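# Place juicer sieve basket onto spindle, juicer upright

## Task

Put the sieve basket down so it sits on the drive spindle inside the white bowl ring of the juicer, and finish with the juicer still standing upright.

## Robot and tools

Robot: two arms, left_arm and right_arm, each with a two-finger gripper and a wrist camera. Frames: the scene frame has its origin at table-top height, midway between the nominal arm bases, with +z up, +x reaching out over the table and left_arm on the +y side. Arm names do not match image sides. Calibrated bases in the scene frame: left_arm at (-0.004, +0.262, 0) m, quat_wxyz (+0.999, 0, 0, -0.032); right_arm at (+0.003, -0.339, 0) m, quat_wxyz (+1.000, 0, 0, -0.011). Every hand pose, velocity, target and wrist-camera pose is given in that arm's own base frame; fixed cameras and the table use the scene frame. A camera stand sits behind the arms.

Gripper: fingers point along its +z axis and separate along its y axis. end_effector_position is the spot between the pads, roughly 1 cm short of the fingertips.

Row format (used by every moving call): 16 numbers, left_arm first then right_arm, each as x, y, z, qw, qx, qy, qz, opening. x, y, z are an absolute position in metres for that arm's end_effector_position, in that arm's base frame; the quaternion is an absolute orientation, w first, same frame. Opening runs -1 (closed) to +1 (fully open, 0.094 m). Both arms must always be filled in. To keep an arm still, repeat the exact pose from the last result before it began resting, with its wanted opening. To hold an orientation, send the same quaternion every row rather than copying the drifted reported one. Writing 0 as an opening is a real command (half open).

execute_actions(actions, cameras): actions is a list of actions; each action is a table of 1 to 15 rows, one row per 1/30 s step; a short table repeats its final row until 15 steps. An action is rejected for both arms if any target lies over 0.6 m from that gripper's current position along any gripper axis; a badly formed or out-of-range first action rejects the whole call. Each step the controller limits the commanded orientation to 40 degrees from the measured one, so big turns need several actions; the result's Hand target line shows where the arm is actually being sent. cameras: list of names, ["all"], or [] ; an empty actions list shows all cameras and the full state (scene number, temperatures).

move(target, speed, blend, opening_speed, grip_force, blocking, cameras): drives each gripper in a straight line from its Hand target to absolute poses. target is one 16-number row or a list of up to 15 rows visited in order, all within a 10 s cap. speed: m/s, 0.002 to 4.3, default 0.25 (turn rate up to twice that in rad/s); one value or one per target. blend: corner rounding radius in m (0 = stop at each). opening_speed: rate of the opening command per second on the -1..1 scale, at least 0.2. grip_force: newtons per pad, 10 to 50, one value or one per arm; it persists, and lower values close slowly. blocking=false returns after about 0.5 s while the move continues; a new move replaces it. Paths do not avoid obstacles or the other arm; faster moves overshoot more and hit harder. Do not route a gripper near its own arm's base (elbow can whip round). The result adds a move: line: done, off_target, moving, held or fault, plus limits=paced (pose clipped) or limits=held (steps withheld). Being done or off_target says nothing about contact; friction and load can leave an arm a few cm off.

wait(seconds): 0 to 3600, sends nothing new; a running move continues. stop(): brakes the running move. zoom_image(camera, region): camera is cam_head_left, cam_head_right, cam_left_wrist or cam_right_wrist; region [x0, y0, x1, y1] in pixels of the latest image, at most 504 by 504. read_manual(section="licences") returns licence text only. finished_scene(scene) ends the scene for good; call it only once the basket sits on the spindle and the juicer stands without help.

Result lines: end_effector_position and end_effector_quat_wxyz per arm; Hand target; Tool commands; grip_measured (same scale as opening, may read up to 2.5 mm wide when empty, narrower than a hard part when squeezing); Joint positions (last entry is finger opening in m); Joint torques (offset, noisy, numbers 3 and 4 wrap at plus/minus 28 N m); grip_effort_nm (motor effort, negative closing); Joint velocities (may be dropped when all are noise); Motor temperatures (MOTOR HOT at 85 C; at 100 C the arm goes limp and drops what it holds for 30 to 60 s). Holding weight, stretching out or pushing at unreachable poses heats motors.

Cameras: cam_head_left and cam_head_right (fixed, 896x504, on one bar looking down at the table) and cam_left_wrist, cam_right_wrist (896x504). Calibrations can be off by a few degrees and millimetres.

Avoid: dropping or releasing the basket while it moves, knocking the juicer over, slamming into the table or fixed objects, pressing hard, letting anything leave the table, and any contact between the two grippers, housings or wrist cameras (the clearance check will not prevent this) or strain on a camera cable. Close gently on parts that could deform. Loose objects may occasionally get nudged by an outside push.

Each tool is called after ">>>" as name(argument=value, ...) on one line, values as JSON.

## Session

Excellent. Scene 3.

>>> execute_actions(actions=[], cameras=["cam_head_left","cam_head_right"])

>>> zoom_image(camera="cam_head_left", region=[300, 220, 620, 420])

Scene clock: 0.00 s.
left_arm: end_effector_position=(+0.1877, +0.4348, +0.1882) grip_measured=+1.000 grip_effort_nm=n/a end_effector_quat_wxyz=(-0.211, +0.825, -0.407, -0.329) | right_arm: end_effector_position=(+0.6875, +0.3405, +0.4011) grip_measured=+1.000 grip_effort_nm=n/a end_effector_quat_wxyz=(+0.471, +0.118, +0.831, +0.271)
Joint positions: left_arm=[0.915 1.417 1.05 -0.842 -0.736 -1.17 0.094] | right_arm=[0.481 1.76 1.793 -0.456 0.092 0.704 0.094]
Joint velocities: within noise
Joint torques (N m): no reading
Motor temperatures (°C): left_arm=[25 30 33 25 24 26 27] | right_arm=[25 28 35 23 26 25 25]
Heat: left arm: hottest elbow 33 °C; right arm: hottest elbow 35 °C.
Hand target: left_arm +0.1933, +0.4421, +0.2006; -0.225, +0.826, -0.401, -0.327 | right_arm +0.6880, +0.3408, +0.4310; +0.489, +0.117, +0.817, +0.283
Tool commands: left_gripper/opening=+1.0 right_gripper/opening=+1.0
Images, in order (width x height): cam_head_left 896x504, cam_head_right 896x504.

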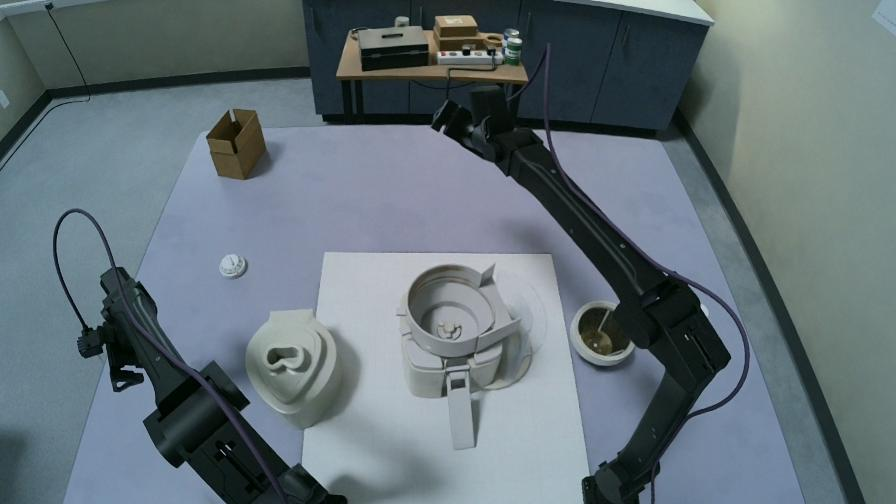

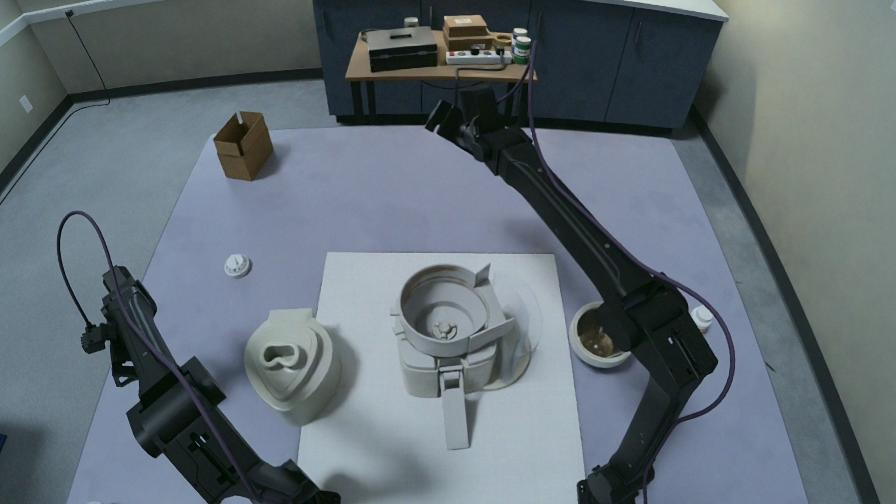

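Scaled by 1.575 from the camera's image (finer frame: 1280x720).

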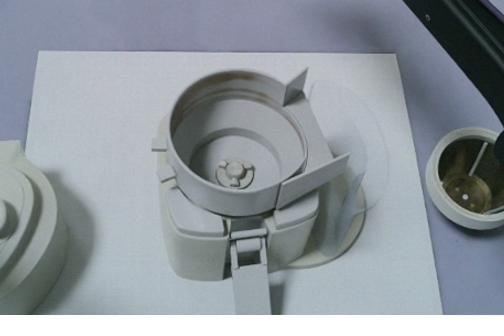

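>>> move(target=[[0.1933,0.4421,0.25,-0.225,0.826,-0.401,-0.327,1,0.55,0.15,0.45,0.2,0,0.98,0,0],[0.1933,0.4421,0.3,-0.225,0.826,-0.401,-0.327,1,0.40,0.0,0.4,0,0,1,0,0]], speed=0.25, cameras=["cam_head_left","cam_right_wrist","cam_head_right"])

>>> zoom_image(camera="cam_head_left", region=[540, 270, 680, 400])

>>> zoom_image(camera="cam_head_left", region=[380, 240, 540, 400])

Scene clock: 11.13 s.
left_arm: end_effector_position=(+0.1857, +0.4322, +0.2685) grip_measured=+1.000 grip_effort_nm=0.02 end_effector_quat_wxyz=(-0.196, +0.825, -0.413, -0.333) | right_arm: end_effector_position=(+0.4066, +0.0033, +0.3985) grip_measured=+0.002 grip_effort_nm=-0.10 end_effector_quat_wxyz=(+0.105, +0.003, +0.994, +0.003)
Joint positions: left_arm=[0.915 1.369 1.226 -1.1 -0.736 -1.17 0.094] | right_arm=[0.007 1.323 1.661 -1.699 -0.005 0.014 0.047]
Joint torques (N m): left_arm=[1.49 -11.93 15.28 0.55 -0.49 -0.04] | right_arm=[-1.32 -9.11 8.69 0.72 0.14 -0.18]
Motor temperatures (°C): left_arm=[25 31 37 25 24 26 27] | right_arm=[25 29 40 23 26 25 25]
Heat: left arm: hottest elbow 37 °C; right arm: hottest elbow 40 °C.
Hand target: left_arm +0.1924, +0.4406, +0.2997; -0.225, +0.826, -0.401, -0.327 | right_arm +0.4001, +0.0001, +0.3993; +0.102, +0.001, +0.995, +0.001
Off the commanded pose: left_arm 0.034 m, 4 deg | right_arm 0.007 m, 12 deg.
joint sent to its limit (right arm) — joint 4 (wrist pitch), lower limit. The joint targets are off in orientation, not in position.
move: off_target (left_arm, right_arm)
cam_right_wrist: T_world_to_cam=[[0.07209, -0.99675, -0.03598, -0.00449], [-0.95086, -0.07957, 0.29924, 0.297], [-0.30113, 0.01264, -0.9535, 0.60284]] pos_world=[0.46426, 0.01154, 0.48577]
Images, in order (width x height): cam_head_left 896x504, cam_head_right 896x504, cam_right_wrist 896x504.

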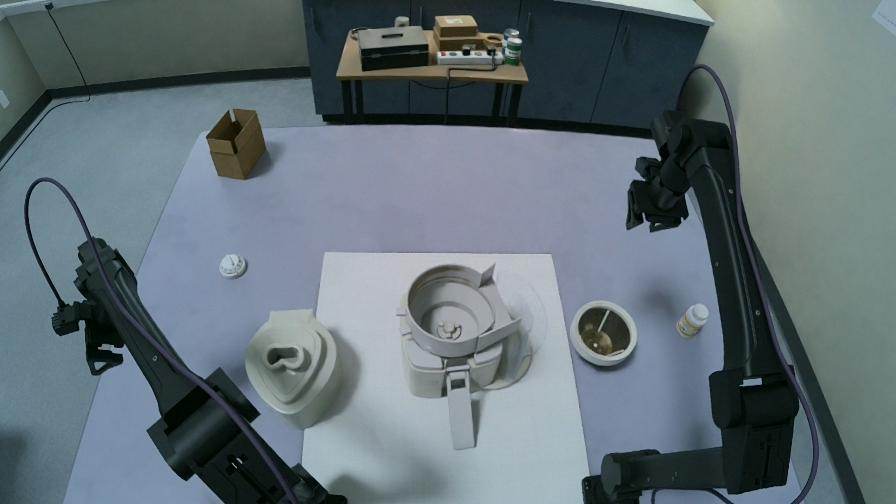

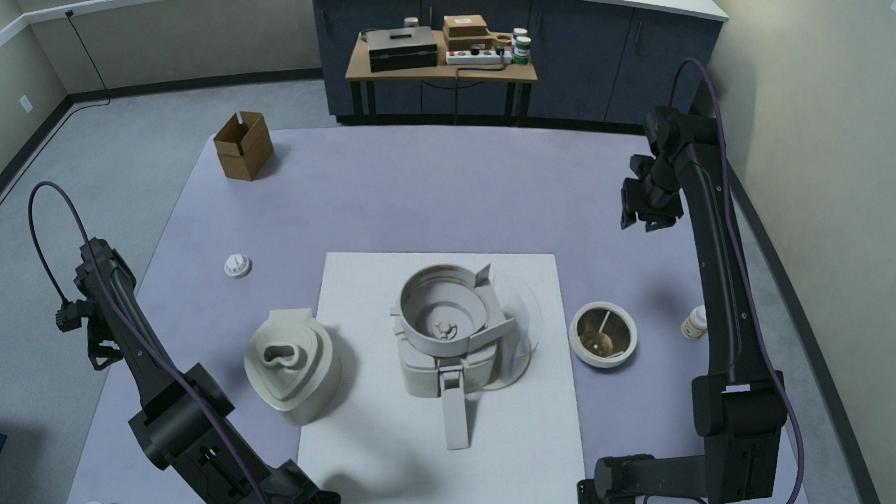

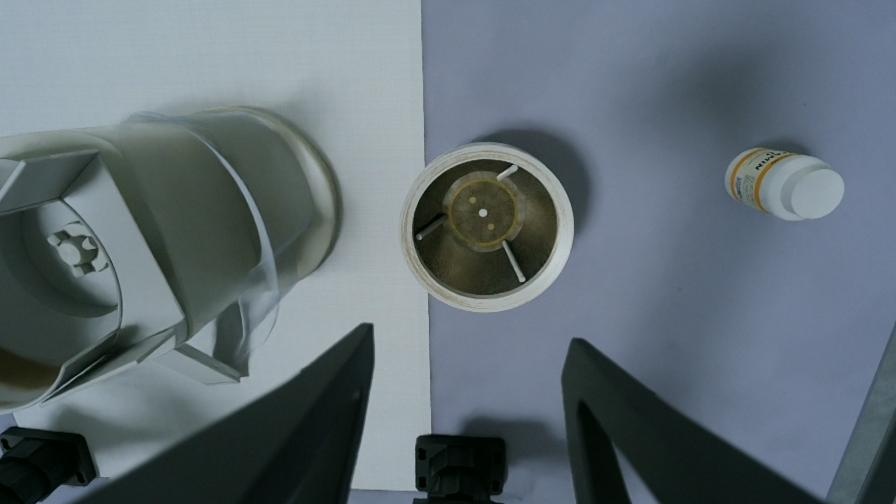

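Scaled by 3.600 from the camera's image (finer frame: 1280x720).

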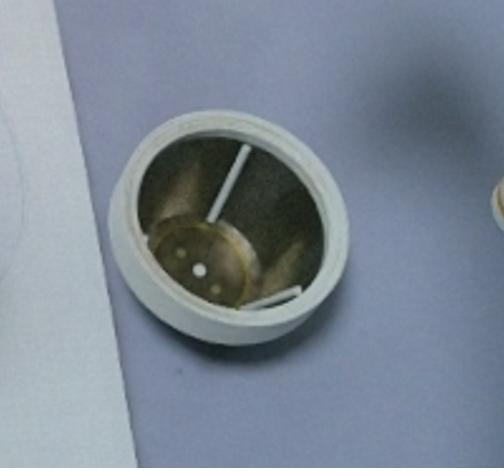

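Scaled by 3.150 from the camera's image (finer frame: 1280x720).

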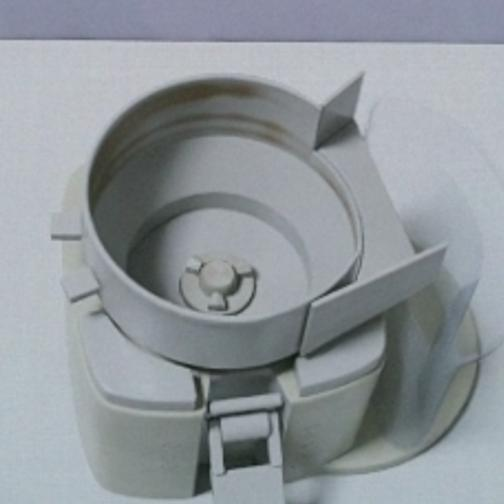

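>>> move(target=[[0.68,-0.2,0.36,0,0.2,0.98,0,1,0.40,0.0,0.4,0,0,1,0,0],[0.36,0.15,0.42,0,0,0.866,-0.5,1,0.40,0.0,0.4,0,0,1,0,0],[0.36,0.15,0.42,0.277,-0.161,0.875,-0.364,1,0.40,0.0,0.4,0,0,1,0,0]], speed=0.3)

>>> move(target=[[0.36,0.15,0.42,0.277,-0.161,0.875,-0.364,1,0.375,-0.082,0.2,0,-0.07,0.993,0.09,0]], speed=0.2, cameras=["cam_head_left","cam_left_wrist","cam_right_wrist"])

Scene clock: 37.33 s.
left_arm: end_effector_position=(+0.3633, +0.1517, +0.4166) grip_measured=+1.000 grip_effort_nm=0.01 end_effector_quat_wxyz=(+0.275, -0.163, +0.875, -0.364) | right_arm: end_effector_position=(+0.4066, +0.0032, +0.3985) grip_measured=+0.002 grip_effort_nm=-0.10 end_effector_quat_wxyz=(+0.105, +0.003, +0.994, +0.003)
Joint positions: left_arm=[0.763 1.277 1.486 -1.686 0.944 0.347 0.094] | right_arm=[0.007 1.323 1.661 -1.699 -0.004 0.013 0.047]
Joint torques (N m): left_arm=[2.32 -9.41 9.81 0.17 0.7 0.03] | right_arm=[-1.26 -9.05 8.69 0.76 0.09 -0.17]
Motor temperatures (°C): left_arm=[25 32 43 25 24 26 27] | right_arm=[25 30 41 23 26 25 25]
Heat: left arm: hottest elbow 43 °C; right arm: hottest elbow 41 °C.
Hand target: left_arm +0.3602, +0.1498, +0.4199; +0.278, -0.161, +0.874, -0.363 | right_arm +0.4001, +0.0001, +0.3993; +0.102, +0.001, +0.995, +0.001
Off the commanded pose: left_arm 0.005 m, 0 deg | right_arm 0.007 m, 12 deg.
joint sent to its limit (left arm) — joint 4 (wrist pitch), lower limit. The joint targets still meet the commanded pose.
joint sent to its limit (right arm) — joint 4 (wrist pitch), lower limit. The joint targets are off in orientation, not in position.
move: off_target (right_arm); limits=paced

Scene clock: 39.33 s.
left_arm: end_effector_position=(+0.3633, +0.1517, +0.4166) grip_measured=+1.000 grip_effort_nm=0.01 end_effector_quat_wxyz=(+0.275, -0.163, +0.875, -0.364) | right_arm: end_effector_position=(+0.3736, -0.0787, +0.1998) grip_measured=+0.002 grip_effort_nm=-0.10 end_effector_quat_wxyz=(-0.008, -0.068, +0.994, +0.091)
Joint positions: left_arm=[0.763 1.277 1.486 -1.686 0.944 0.347 0.094] | right_arm=[-0.282 1.401 1.215 -1.463 -0.166 -0.424 0.047]
Joint torques (N m): left_arm=[2.02 -10.23 10.04 0.18 0.71 0.05] | right_arm=[-1.08 -9.35 8.81 1.13 -0.26 -0.21]
Heat: left arm: hottest elbow 43 °C; right arm: hottest elbow 41 °C.
Hand target: left_arm +0.3602, +0.1498, +0.4199; +0.278, -0.161, +0.874, -0.363 | right_arm +0.3749, -0.0820, +0.2000; +0.000, -0.070, +0.993, +0.090
Off the commanded pose: left_arm 0.005 m, 0 deg | right_arm 0.004 m, 1 deg.
joint sent to its limit (left arm) — joint 4 (wrist pitch), lower limit. The joint targets still meet the commanded pose.
move: done
cam_left_wrist: T_world_to_cam=[[0.13731, -0.6351, 0.76013, -0.26948], [-0.99039, -0.10078, 0.0947, 0.35046], [0.01646, -0.76583, -0.64284, 0.47724]] pos_world=[0.37624, 0.22966, 0.47844]
cam_right_wrist: T_world_to_cam=[[0.20001, -0.95358, -0.22511, -0.09752], [-0.83416, -0.28625, 0.47142, 0.22435], [-0.51397, 0.09349, -0.8527, 0.47027]] pos_world=[0.44836, -0.07274, 0.27328]

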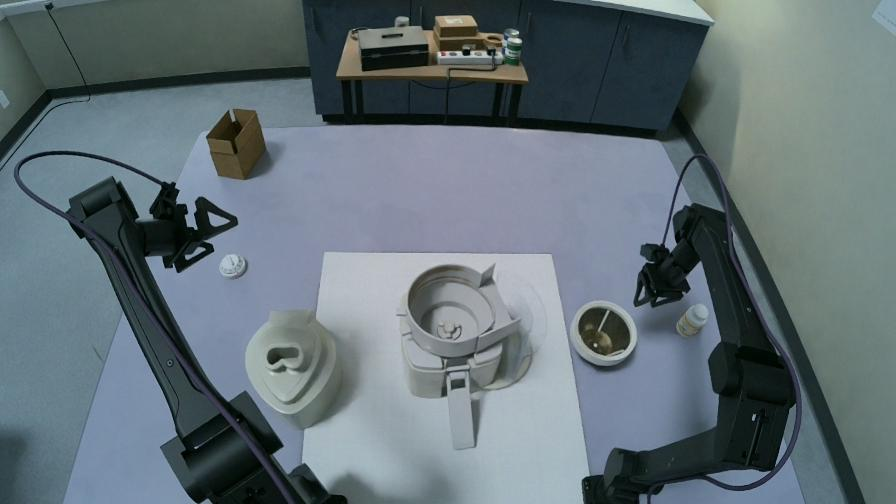

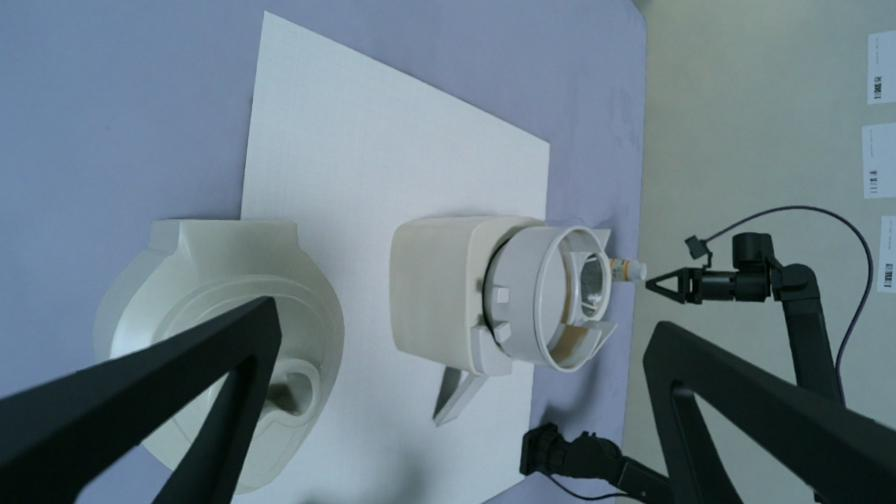

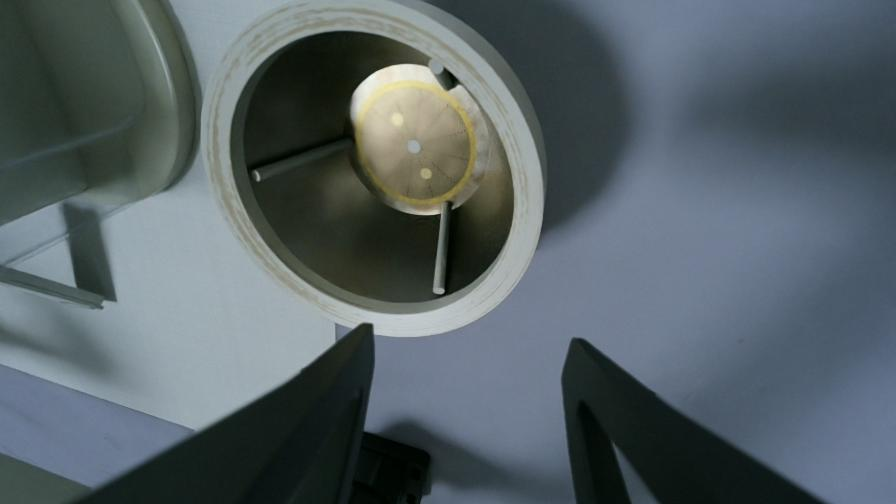

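>>> move(target=[[0.36,0.15,0.42,0.277,-0.161,0.875,-0.364,1,0.376,-0.087,0.13,0,-0.07,0.993,0.09,-0.1]], speed=0.1, cameras=["cam_right_wrist","cam_left_wrist"])

>>> zoom_image(camera="cam_left_wrist", region=[540, 200, 700, 320])

Scene clock: 50.50 s.
left_arm: end_effector_position=(+0.3633, +0.1517, +0.4166) grip_measured=+1.000 grip_effort_nm=0.01 end_effector_quat_wxyz=(+0.275, -0.163, +0.875, -0.364) | right_arm: end_effector_position=(+0.3762, -0.0824, +0.1336) grip_measured=-0.098 grip_effort_nm=-0.10 end_effector_quat_wxyz=(-0.003, -0.070, +0.993, +0.090)
Joint positions: left_arm=[0.763 1.277 1.486 -1.686 0.944 0.347 0.094] | right_arm=[-0.289 1.452 1.088 -1.276 -0.166 -0.436 0.042]
Joint torques (N m): left_arm=[1.32 -10.23 9.89 0.2 0.71 0.09] | right_arm=[-1.85 -9.23 8.1 1.14 -0.25 -0.18]
Heat: left arm: hottest elbow 43 °C; right arm: hottest elbow 41 °C.
Hand target: left_arm +0.3602, +0.1498, +0.4199; +0.278, -0.161, +0.874, -0.363 | right_arm +0.3760, -0.0869, +0.1301; +0.000, -0.070, +0.993, +0.090
Off the commanded pose: left_arm 0.005 m, 0 deg | right_arm 0.006 m, 0 deg.
joint sent to its limit (left arm) — joint 4 (wrist pitch), lower limit. The joint targets still meet the commanded pose.
move: done
cam_left_wrist: T_world_to_cam=[[0.13731, -0.6351, 0.76013, -0.26948], [-0.99039, -0.10078, 0.0947, 0.35046], [0.01646, -0.76583, -0.64284, 0.47724]] pos_world=[0.37624, 0.22966, 0.47844]
cam_right_wrist: T_world_to_cam=[[0.2065, -0.95319, -0.22088, -0.11943], [-0.83783, -0.28885, 0.46325, 0.25894], [-0.50536, 0.0894, -0.85826, 0.41261]] pos_world=[0.45013, -0.07593, 0.20779]
Images, in order (width x height): cam_left_wrist 896x504, cam_right_wrist 896x504.

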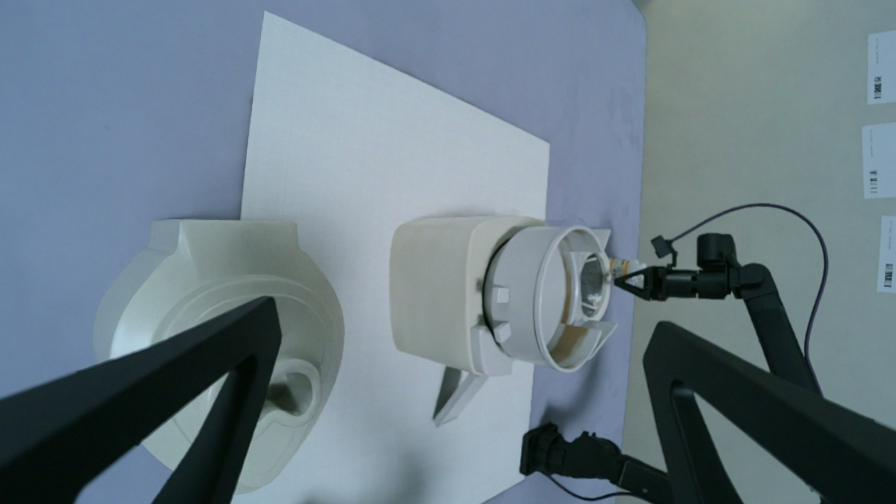

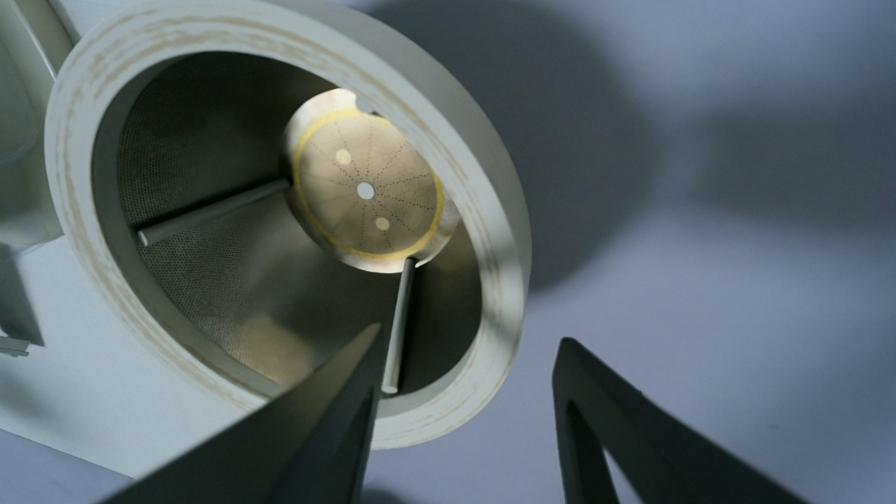

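Scaled by 3.150 from the camera's image (finer frame: 1280x720).

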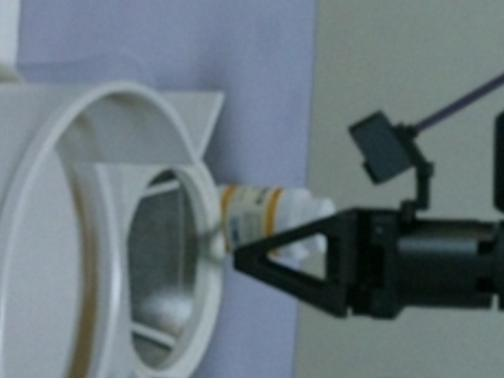

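>>> move(target=[[0.36,0.15,0.42,0.277,-0.161,0.875,-0.364,1,0.376,-0.088,0.083,0,-0.07,0.993,0.09,-0.1]], speed=0.05, cameras=["cam_right_wrist","cam_head_left"])

>>> zoom_image(camera="cam_head_left", region=[540, 260, 700, 400])

Scene clock: 57.03 s.
left_arm: end_effector_position=(+0.3633, +0.1517, +0.4166) grip_measured=+1.000 grip_effort_nm=0.01 end_effector_quat_wxyz=(+0.275, -0.163, +0.875, -0.364) | right_arm: end_effector_position=(+0.3770, -0.0834, +0.0875) grip_measured=-0.098 grip_effort_nm=-0.10 end_effector_quat_wxyz=(-0.002, -0.071, +0.994, +0.089)
Joint positions: left_arm=[0.763 1.277 1.486 -1.686 0.944 0.347 0.094] | right_arm=[-0.291 1.506 1.014 -1.147 -0.166 -0.438 0.042]
Joint torques (N m): left_arm=[2.49 -10.17 9.73 0.32 0.68 0.07] | right_arm=[-1.9 -9.11 7.31 0.99 -0.21 -0.17]
Heat: left arm: hottest elbow 43 °C; right arm: hottest elbow 41 °C.
Hand target: left_arm +0.3602, +0.1498, +0.4199; +0.278, -0.161, +0.874, -0.363 | right_arm +0.3760, -0.0878, +0.0830; +0.000, -0.070, +0.993, +0.090
Off the commanded pose: left_arm 0.005 m, 0 deg | right_arm 0.007 m, 0 deg.
joint sent to its limit (left arm) — joint 4 (wrist pitch), lower limit. The joint targets still meet the commanded pose.
move: done
cam_right_wrist: T_world_to_cam=[[0.20739, -0.95325, -0.21977, -0.13113], [-0.83892, -0.28886, 0.46127, 0.28129], [-0.50319, 0.0887, -0.85961, 0.37292]] pos_world=[0.45082, -0.07683, 0.16199]
Images, in order (width x height): cam_head_left 896x504, cam_right_wrist 896x504.

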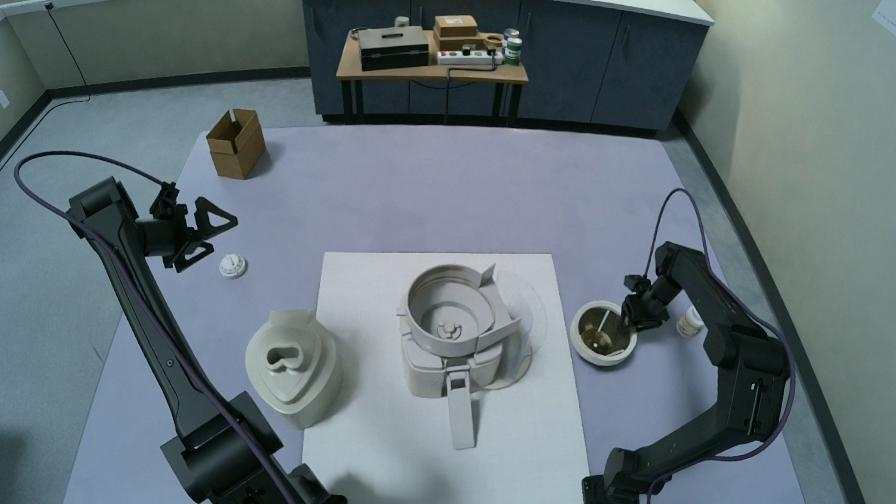

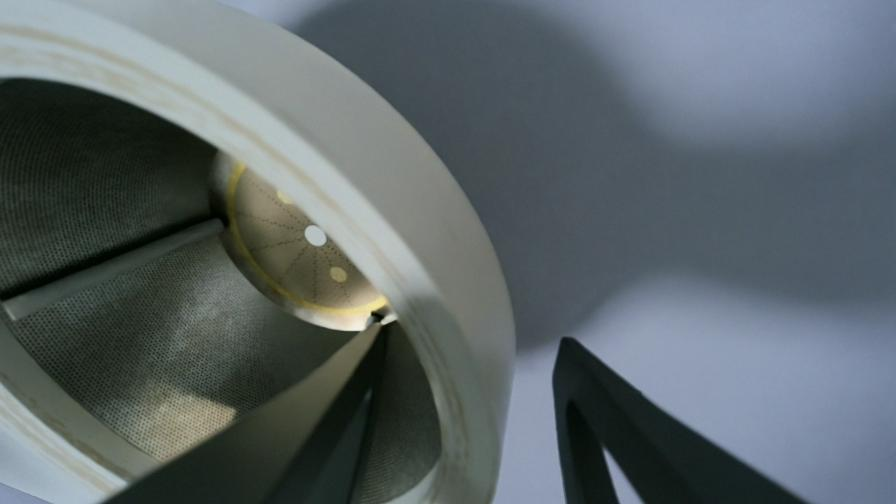

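Scaled by 3.150 from the camera's image (finer frame: 1280x720).

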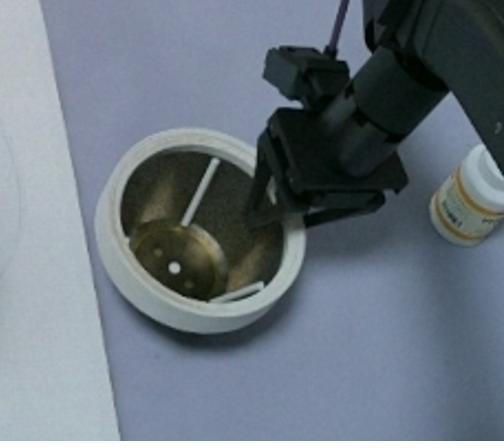

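>>> move(target=[[0.36,0.15,0.42,0.277,-0.161,0.875,-0.364,1,0.376,-0.088,0.083,0,-0.07,0.993,0.09,-0.95]], opening_speed=0.3)

>>> move(target=[[0.36,0.15,0.42,0.277,-0.161,0.875,-0.364,1,0.376,-0.088,0.15,0,-0.07,0.993,0.09,-0.95]], speed=0.05, cameras=["cam_head_left","cam_left_wrist"])

Scene clock: 66.57 s.
left_arm: end_effector_position=(+0.3633, +0.1517, +0.4166) grip_measured=+1.000 grip_effort_nm=0.01 end_effector_quat_wxyz=(+0.275, -0.163, +0.875, -0.364) | right_arm: end_effector_position=(+0.3773, -0.0842, +0.0859) grip_measured=-0.676 grip_effort_nm=-1.03 end_effector_quat_wxyz=(-0.003, -0.071, +0.994, +0.089)
Joint positions: left_arm=[0.763 1.277 1.486 -1.686 0.944 0.347 0.094] | right_arm=[-0.292 1.51 1.014 -1.144 -0.165 -0.44 0.015]
Joint torques (N m): left_arm=[1.67 -10.17 10.15 0.29 0.64 0.02] | right_arm=[-1.67 -9.93 7.36 1.02 -0.26 -0.17]
Heat: left arm: hottest elbow 42 °C; right arm: hottest elbow 42 °C.
Hand target: left_arm +0.3602, +0.1498, +0.4199; +0.278, -0.161, +0.874, -0.363 | right_arm +0.3760, -0.0880, +0.0831; +0.000, -0.070, +0.993, +0.090
Off the commanded pose: left_arm 0.005 m, 0 deg | right_arm 0.005 m, 0 deg.
joint sent to its limit (left arm) — joint 4 (wrist pitch), lower limit. The joint targets still meet the commanded pose.
move: done

Scene clock: 68.47 s.
left_arm: end_effector_position=(+0.3633, +0.1517, +0.4166) grip_measured=+1.000 grip_effort_nm=0.01 end_effector_quat_wxyz=(+0.275, -0.163, +0.875, -0.364) | right_arm: end_effector_position=(+0.3537, -0.0771, +0.1189) grip_measured=-0.676 grip_effort_nm=-1.03 end_effector_quat_wxyz=(-0.036, -0.068, +0.992, +0.102)
Joint positions: left_arm=[0.763 1.277 1.486 -1.686 0.944 0.347 0.094] | right_arm=[-0.292 1.455 1.044 -1.302 -0.164 -0.44 0.015]
Joint torques (N m): left_arm=[2.14 -9.93 9.96 0.25 0.71 0.01] | right_arm=[-1.26 -10.93 13.97 -0.17 -0.22 -0.18]
Heat: left arm: hottest elbow 42 °C; right arm: hottest elbow 42 °C.
Hand target: left_arm +0.3602, +0.1498, +0.4199; +0.278, -0.161, +0.874, -0.363 | right_arm +0.3742, -0.0875, +0.1500; +0.000, -0.070, +0.994, +0.089
Off the commanded pose: left_arm 0.005 m, 0 deg | right_arm 0.040 m, 4 deg.
joint sent to its limit (left arm) — joint 4 (wrist pitch), lower limit. The joint targets still meet the commanded pose.
move: off_target (right_arm)
cam_left_wrist: T_world_to_cam=[[0.13731, -0.6351, 0.76013, -0.26948], [-0.99039, -0.10078, 0.0947, 0.35046], [0.01646, -0.76583, -0.64284, 0.47724]] pos_world=[0.37624, 0.22966, 0.47844]

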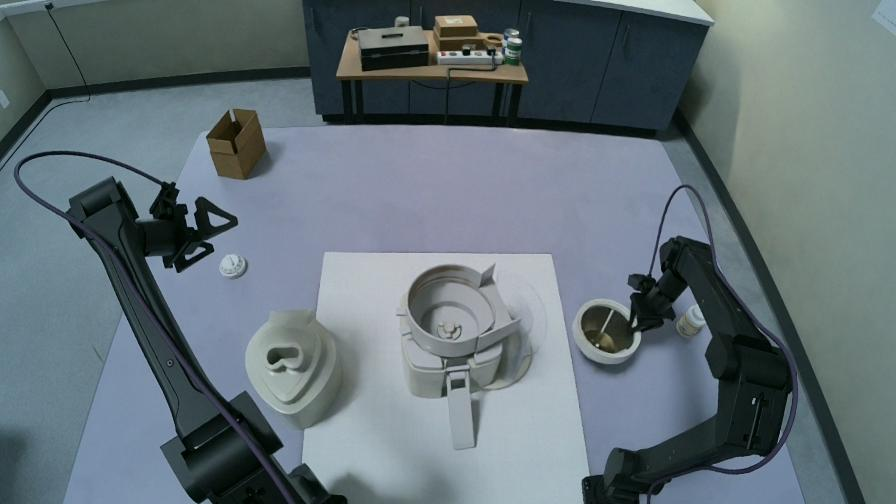

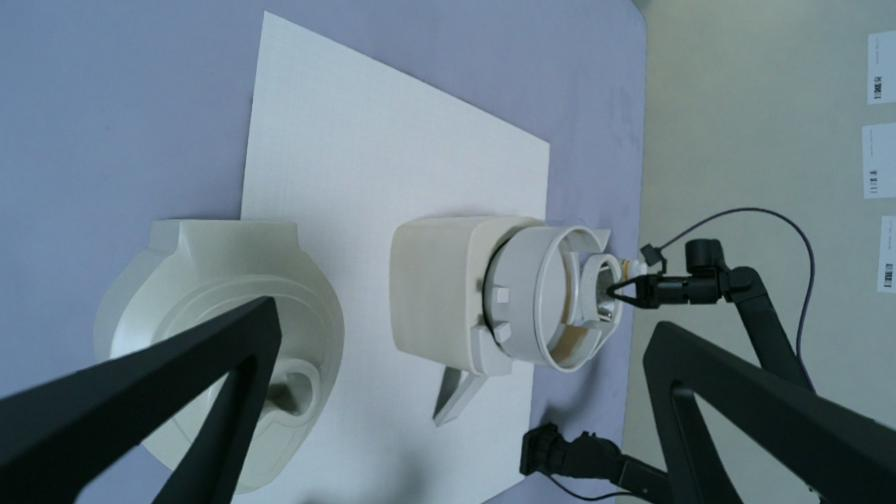

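>>> move(target=[[0.36,0.15,0.42,0.277,-0.161,0.875,-0.364,1,0.37,-0.087,0.25,0,-0.07,0.993,0.08,-0.95],[0.36,0.15,0.42,0.277,-0.161,0.875,-0.364,1,0.39,-0.05,0.45,0,-0.07,0.993,0.07,-0.95],[0.36,0.15,0.42,0.277,-0.161,0.875,-0.364,1,0.38,0.15,0.45,0,0.03,0.993,0.07,-0.95],[0.36,0.15,0.42,0.277,-0.161,0.875,-0.364,1,0.318,0.281,0.45,0,0.07,0.991,0.07,-0.95]], speed=0.15, cameras=["cam_head_left","cam_left_wrist"])

>>> zoom_image(camera="cam_head_left", region=[380, 180, 540, 380])

>>> zoom_image(camera="cam_left_wrist", region=[460, 180, 760, 400])

Scene clock: 86.07 s.
left_arm: end_effector_position=(+0.3633, +0.1517, +0.4166) grip_measured=+1.000 grip_effort_nm=0.01 end_effector_quat_wxyz=(+0.275, -0.163, +0.875, -0.364) | right_arm: end_effector_position=(+0.3154, +0.2750, +0.4102) grip_measured=-0.676 grip_effort_nm=-1.03 end_effector_quat_wxyz=(+0.052, +0.072, +0.989, +0.115)
Joint positions: left_arm=[0.763 1.277 1.486 -1.686 0.944 0.347 0.094] | right_arm=[0.677 1.346 1.71 -1.7 -0.098 0.835 0.015]
Joint torques (N m): left_arm=[1.61 -10.4 10.03 0.09 0.72 0.06] | right_arm=[-0.26 -9.17 16.43 0.75 -0.19 0.07]
Motor temperatures (°C): left_arm=[25 32 42 25 25 26 27] | right_arm=[25 31 46 23 26 25 26]
Heat: left arm: hottest elbow 42 °C; right arm: hottest elbow 46 °C.
Hand target: left_arm +0.3602, +0.1498, +0.4199; +0.278, -0.161, +0.874, -0.363 | right_arm +0.3161, +0.2794, +0.4481; +0.079, +0.074, +0.983, +0.146
Off the commanded pose: left_arm 0.005 m, 0 deg | right_arm 0.040 m, 8 deg.
joint sent to its limit (left arm) — joint 4 (wrist pitch), lower limit. The joint targets still meet the commanded pose.
joint sent to its limit (right arm) — joint 4 (wrist pitch), lower limit. The joint targets are off in orientation, not in position.
move: off_target (right_arm)
cam_left_wrist: T_world_to_cam=[[0.13731, -0.6351, 0.76013, -0.26948], [-0.99039, -0.10078, 0.0947, 0.35046], [0.01646, -0.76583, -0.64284, 0.47724]] pos_world=[0.37624, 0.22966, 0.47844]

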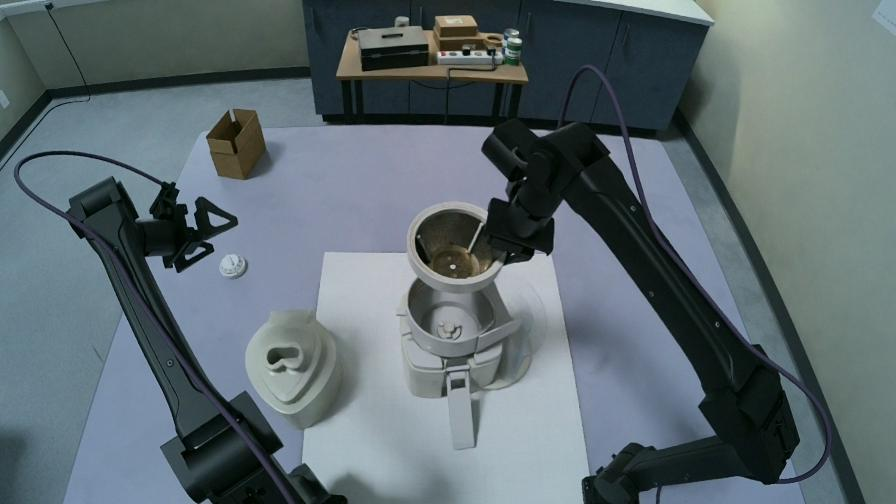

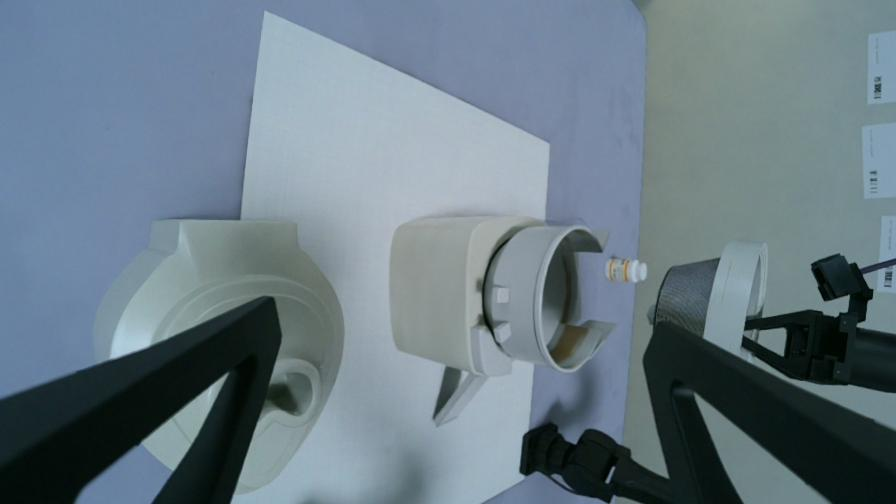

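Scaled by 2.520 from the camera's image (finer frame: 1280x720).

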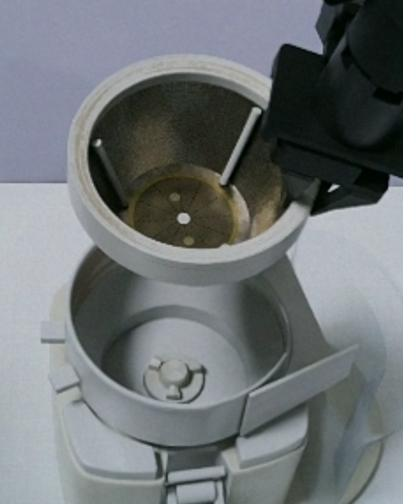

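Scaled by 1.680 from the camera's image (finer frame: 1280x720).

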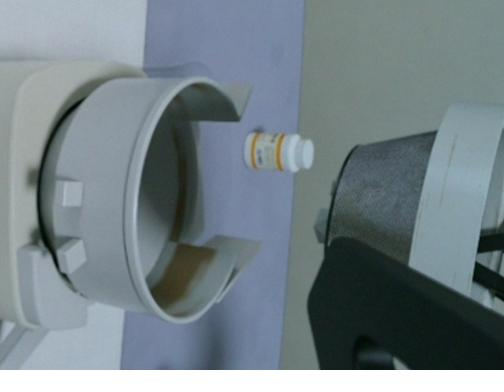

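>>> move(target=[[0.36,0.15,0.42,0.277,-0.161,0.875,-0.364,1,0.316,0.281,0.34,0,0.07,0.993,0.08,-0.95],[0.36,0.15,0.42,0.277,-0.161,0.875,-0.364,1,0.316,0.281,0.28,0.005,0.07,0.993,0.08,-0.95]], speed=0.1, cameras=["cam_head_left","cam_left_wrist"])

>>> zoom_image(camera="cam_head_left", region=[370, 240, 530, 380])

>>> zoom_image(camera="cam_left_wrist", region=[490, 190, 690, 390])

Scene clock: 94.40 s.
left_arm: end_effector_position=(+0.3633, +0.1517, +0.4166) grip_measured=+1.000 grip_effort_nm=0.01 end_effector_quat_wxyz=(+0.275, -0.163, +0.875, -0.364) | right_arm: end_effector_position=(+0.3178, +0.2793, +0.2698) grip_measured=-0.677 grip_effort_nm=-1.03 end_effector_quat_wxyz=(-0.010, +0.077, +0.995, +0.065)
Joint positions: left_arm=[0.763 1.277 1.486 -1.686 0.944 0.347 0.094] | right_arm=[0.677 1.394 1.396 -1.498 -0.109 0.835 0.015]
Joint torques (N m): left_arm=[2.14 -10.75 9.87 0.43 0.67 0.09] | right_arm=[-0.32 -11.05 9.25 1.44 -0.09 -0.15]
Heat: left arm: hottest elbow 42 °C; right arm: hottest elbow 49 °C.
Hand target: left_arm +0.3602, +0.1498, +0.4199; +0.278, -0.161, +0.874, -0.363 | right_arm +0.3160, +0.2809, +0.2800; +0.005, +0.070, +0.994, +0.080
Off the commanded pose: left_arm 0.005 m, 0 deg | right_arm 0.010 m, 3 deg.
joint sent to its limit (left arm) — joint 4 (wrist pitch), lower limit. The joint targets still meet the commanded pose.
move: off_target (right_arm)
cam_left_wrist: T_world_to_cam=[[0.13731, -0.6351, 0.76013, -0.26948], [-0.99039, -0.10078, 0.0947, 0.35046], [0.01646, -0.76583, -0.64284, 0.47724]] pos_world=[0.37624, 0.22966, 0.47844]

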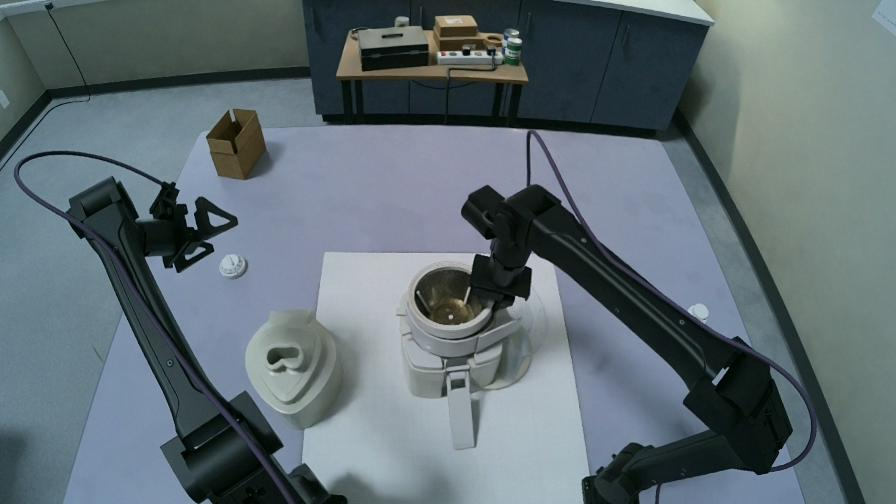

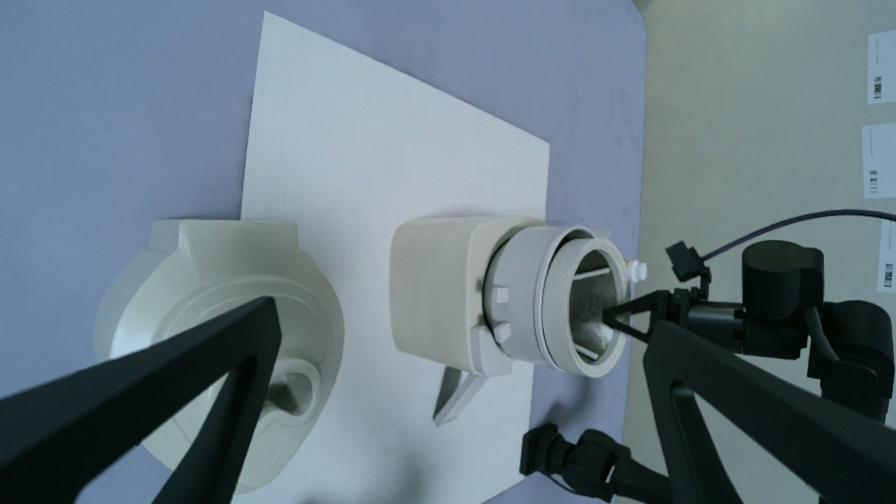

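Scaled by 3.150 from the camera's image (finer frame: 1280x720).

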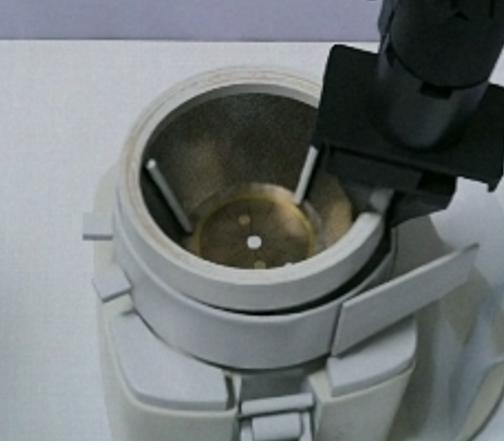

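Scaled by 2.520 from the camera's image (finer frame: 1280x720).

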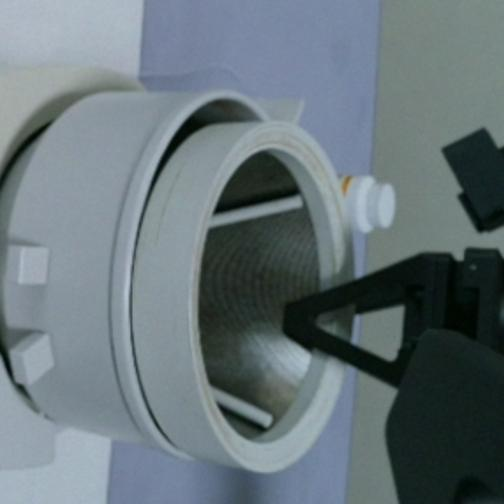

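>>> move(target=[[0.36,0.15,0.42,0.277,-0.161,0.875,-0.364,1,0.325,0.281,0.285,0.01,0.07,0.993,0.105,-0.95],[0.36,0.15,0.42,0.277,-0.161,0.875,-0.364,1,0.323,0.280,0.262,0.01,0.07,0.993,0.1,-0.95]], speed=0.05, cameras=["cam_head_left","cam_left_wrist"])

>>> zoom_image(camera="cam_head_left", region=[370, 240, 530, 380])

>>> zoom_image(camera="cam_left_wrist", region=[490, 190, 690, 390])

Scene clock: 104.60 s.
left_arm: end_effector_position=(+0.3633, +0.1517, +0.4166) grip_measured=+1.000 grip_effort_nm=0.01 end_effector_quat_wxyz=(+0.275, -0.163, +0.875, -0.364) | right_arm: end_effector_position=(+0.3212, +0.2836, +0.2607) grip_measured=-0.677 grip_effort_nm=-1.03 end_effector_quat_wxyz=(+0.002, +0.070, +0.993, +0.095)
Joint positions: left_arm=[0.763 1.277 1.486 -1.686 0.944 0.347 0.094] | right_arm=[0.669 1.372 1.345 -1.411 -0.137 0.818 0.015]
Joint torques (N m): left_arm=[2.2 -9.88 10.03 0.25 0.69 0] | right_arm=[-1.26 -10.17 8.76 1.47 0.01 -0.12]
Heat: left arm: hottest elbow 42 °C; right arm: hottest elbow 48 °C.
Hand target: left_arm +0.3602, +0.1498, +0.4199; +0.278, -0.161, +0.874, -0.363 | right_arm +0.3230, +0.2801, +0.2621; +0.010, +0.070, +0.992, +0.100
Off the commanded pose: left_arm 0.005 m, 0 deg | right_arm 0.004 m, 1 deg.
joint sent to its limit (left arm) — joint 4 (wrist pitch), lower limit. The joint targets still meet the commanded pose.
move: done
cam_left_wrist: T_world_to_cam=[[0.13731, -0.6351, 0.76013, -0.26948], [-0.99039, -0.10078, 0.0947, 0.35046], [0.01646, -0.76583, -0.64284, 0.47724]] pos_world=[0.37624, 0.22966, 0.47844]

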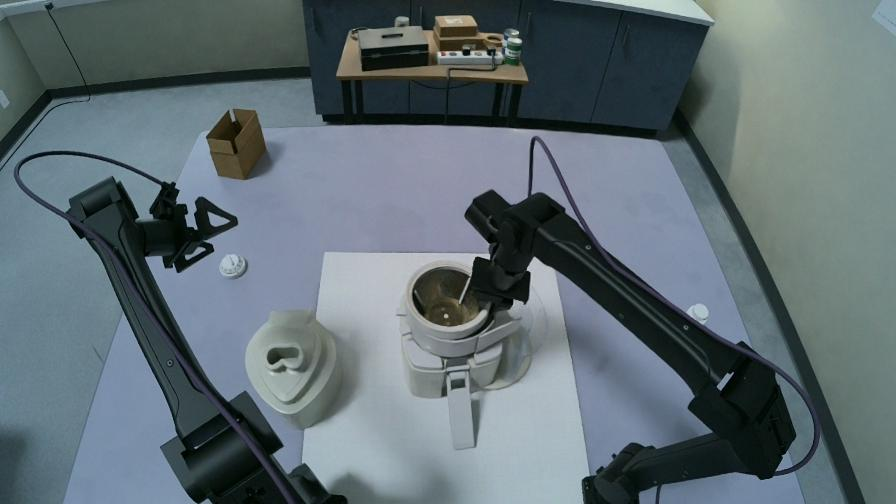

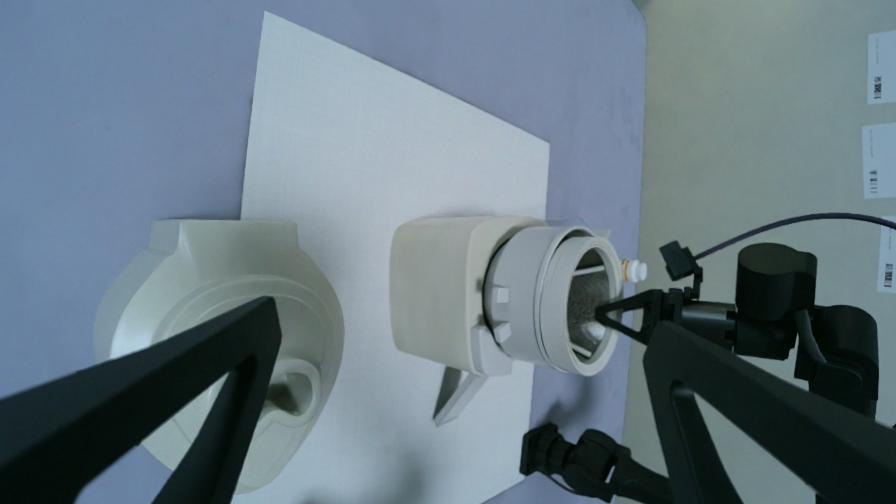

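Scaled by 3.150 from the camera's image (finer frame: 1280x720).

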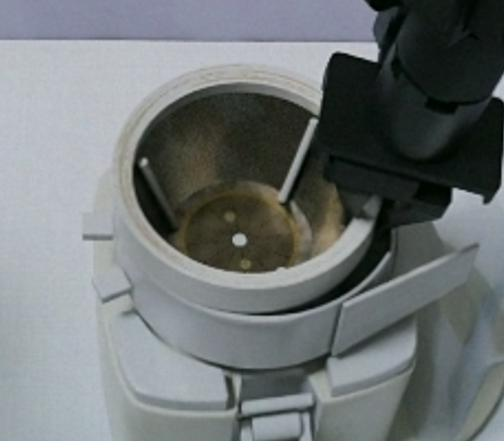

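Scaled by 2.520 from the camera's image (finer frame: 1280x720).

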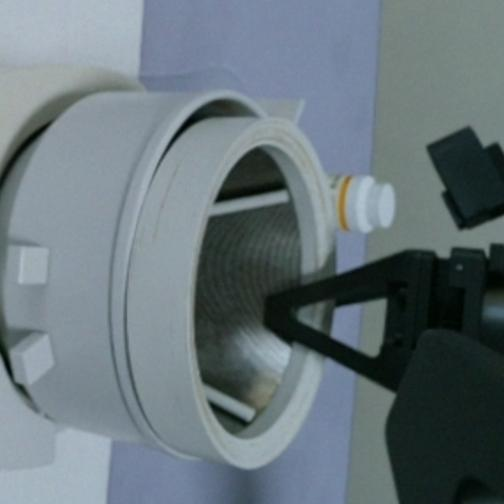

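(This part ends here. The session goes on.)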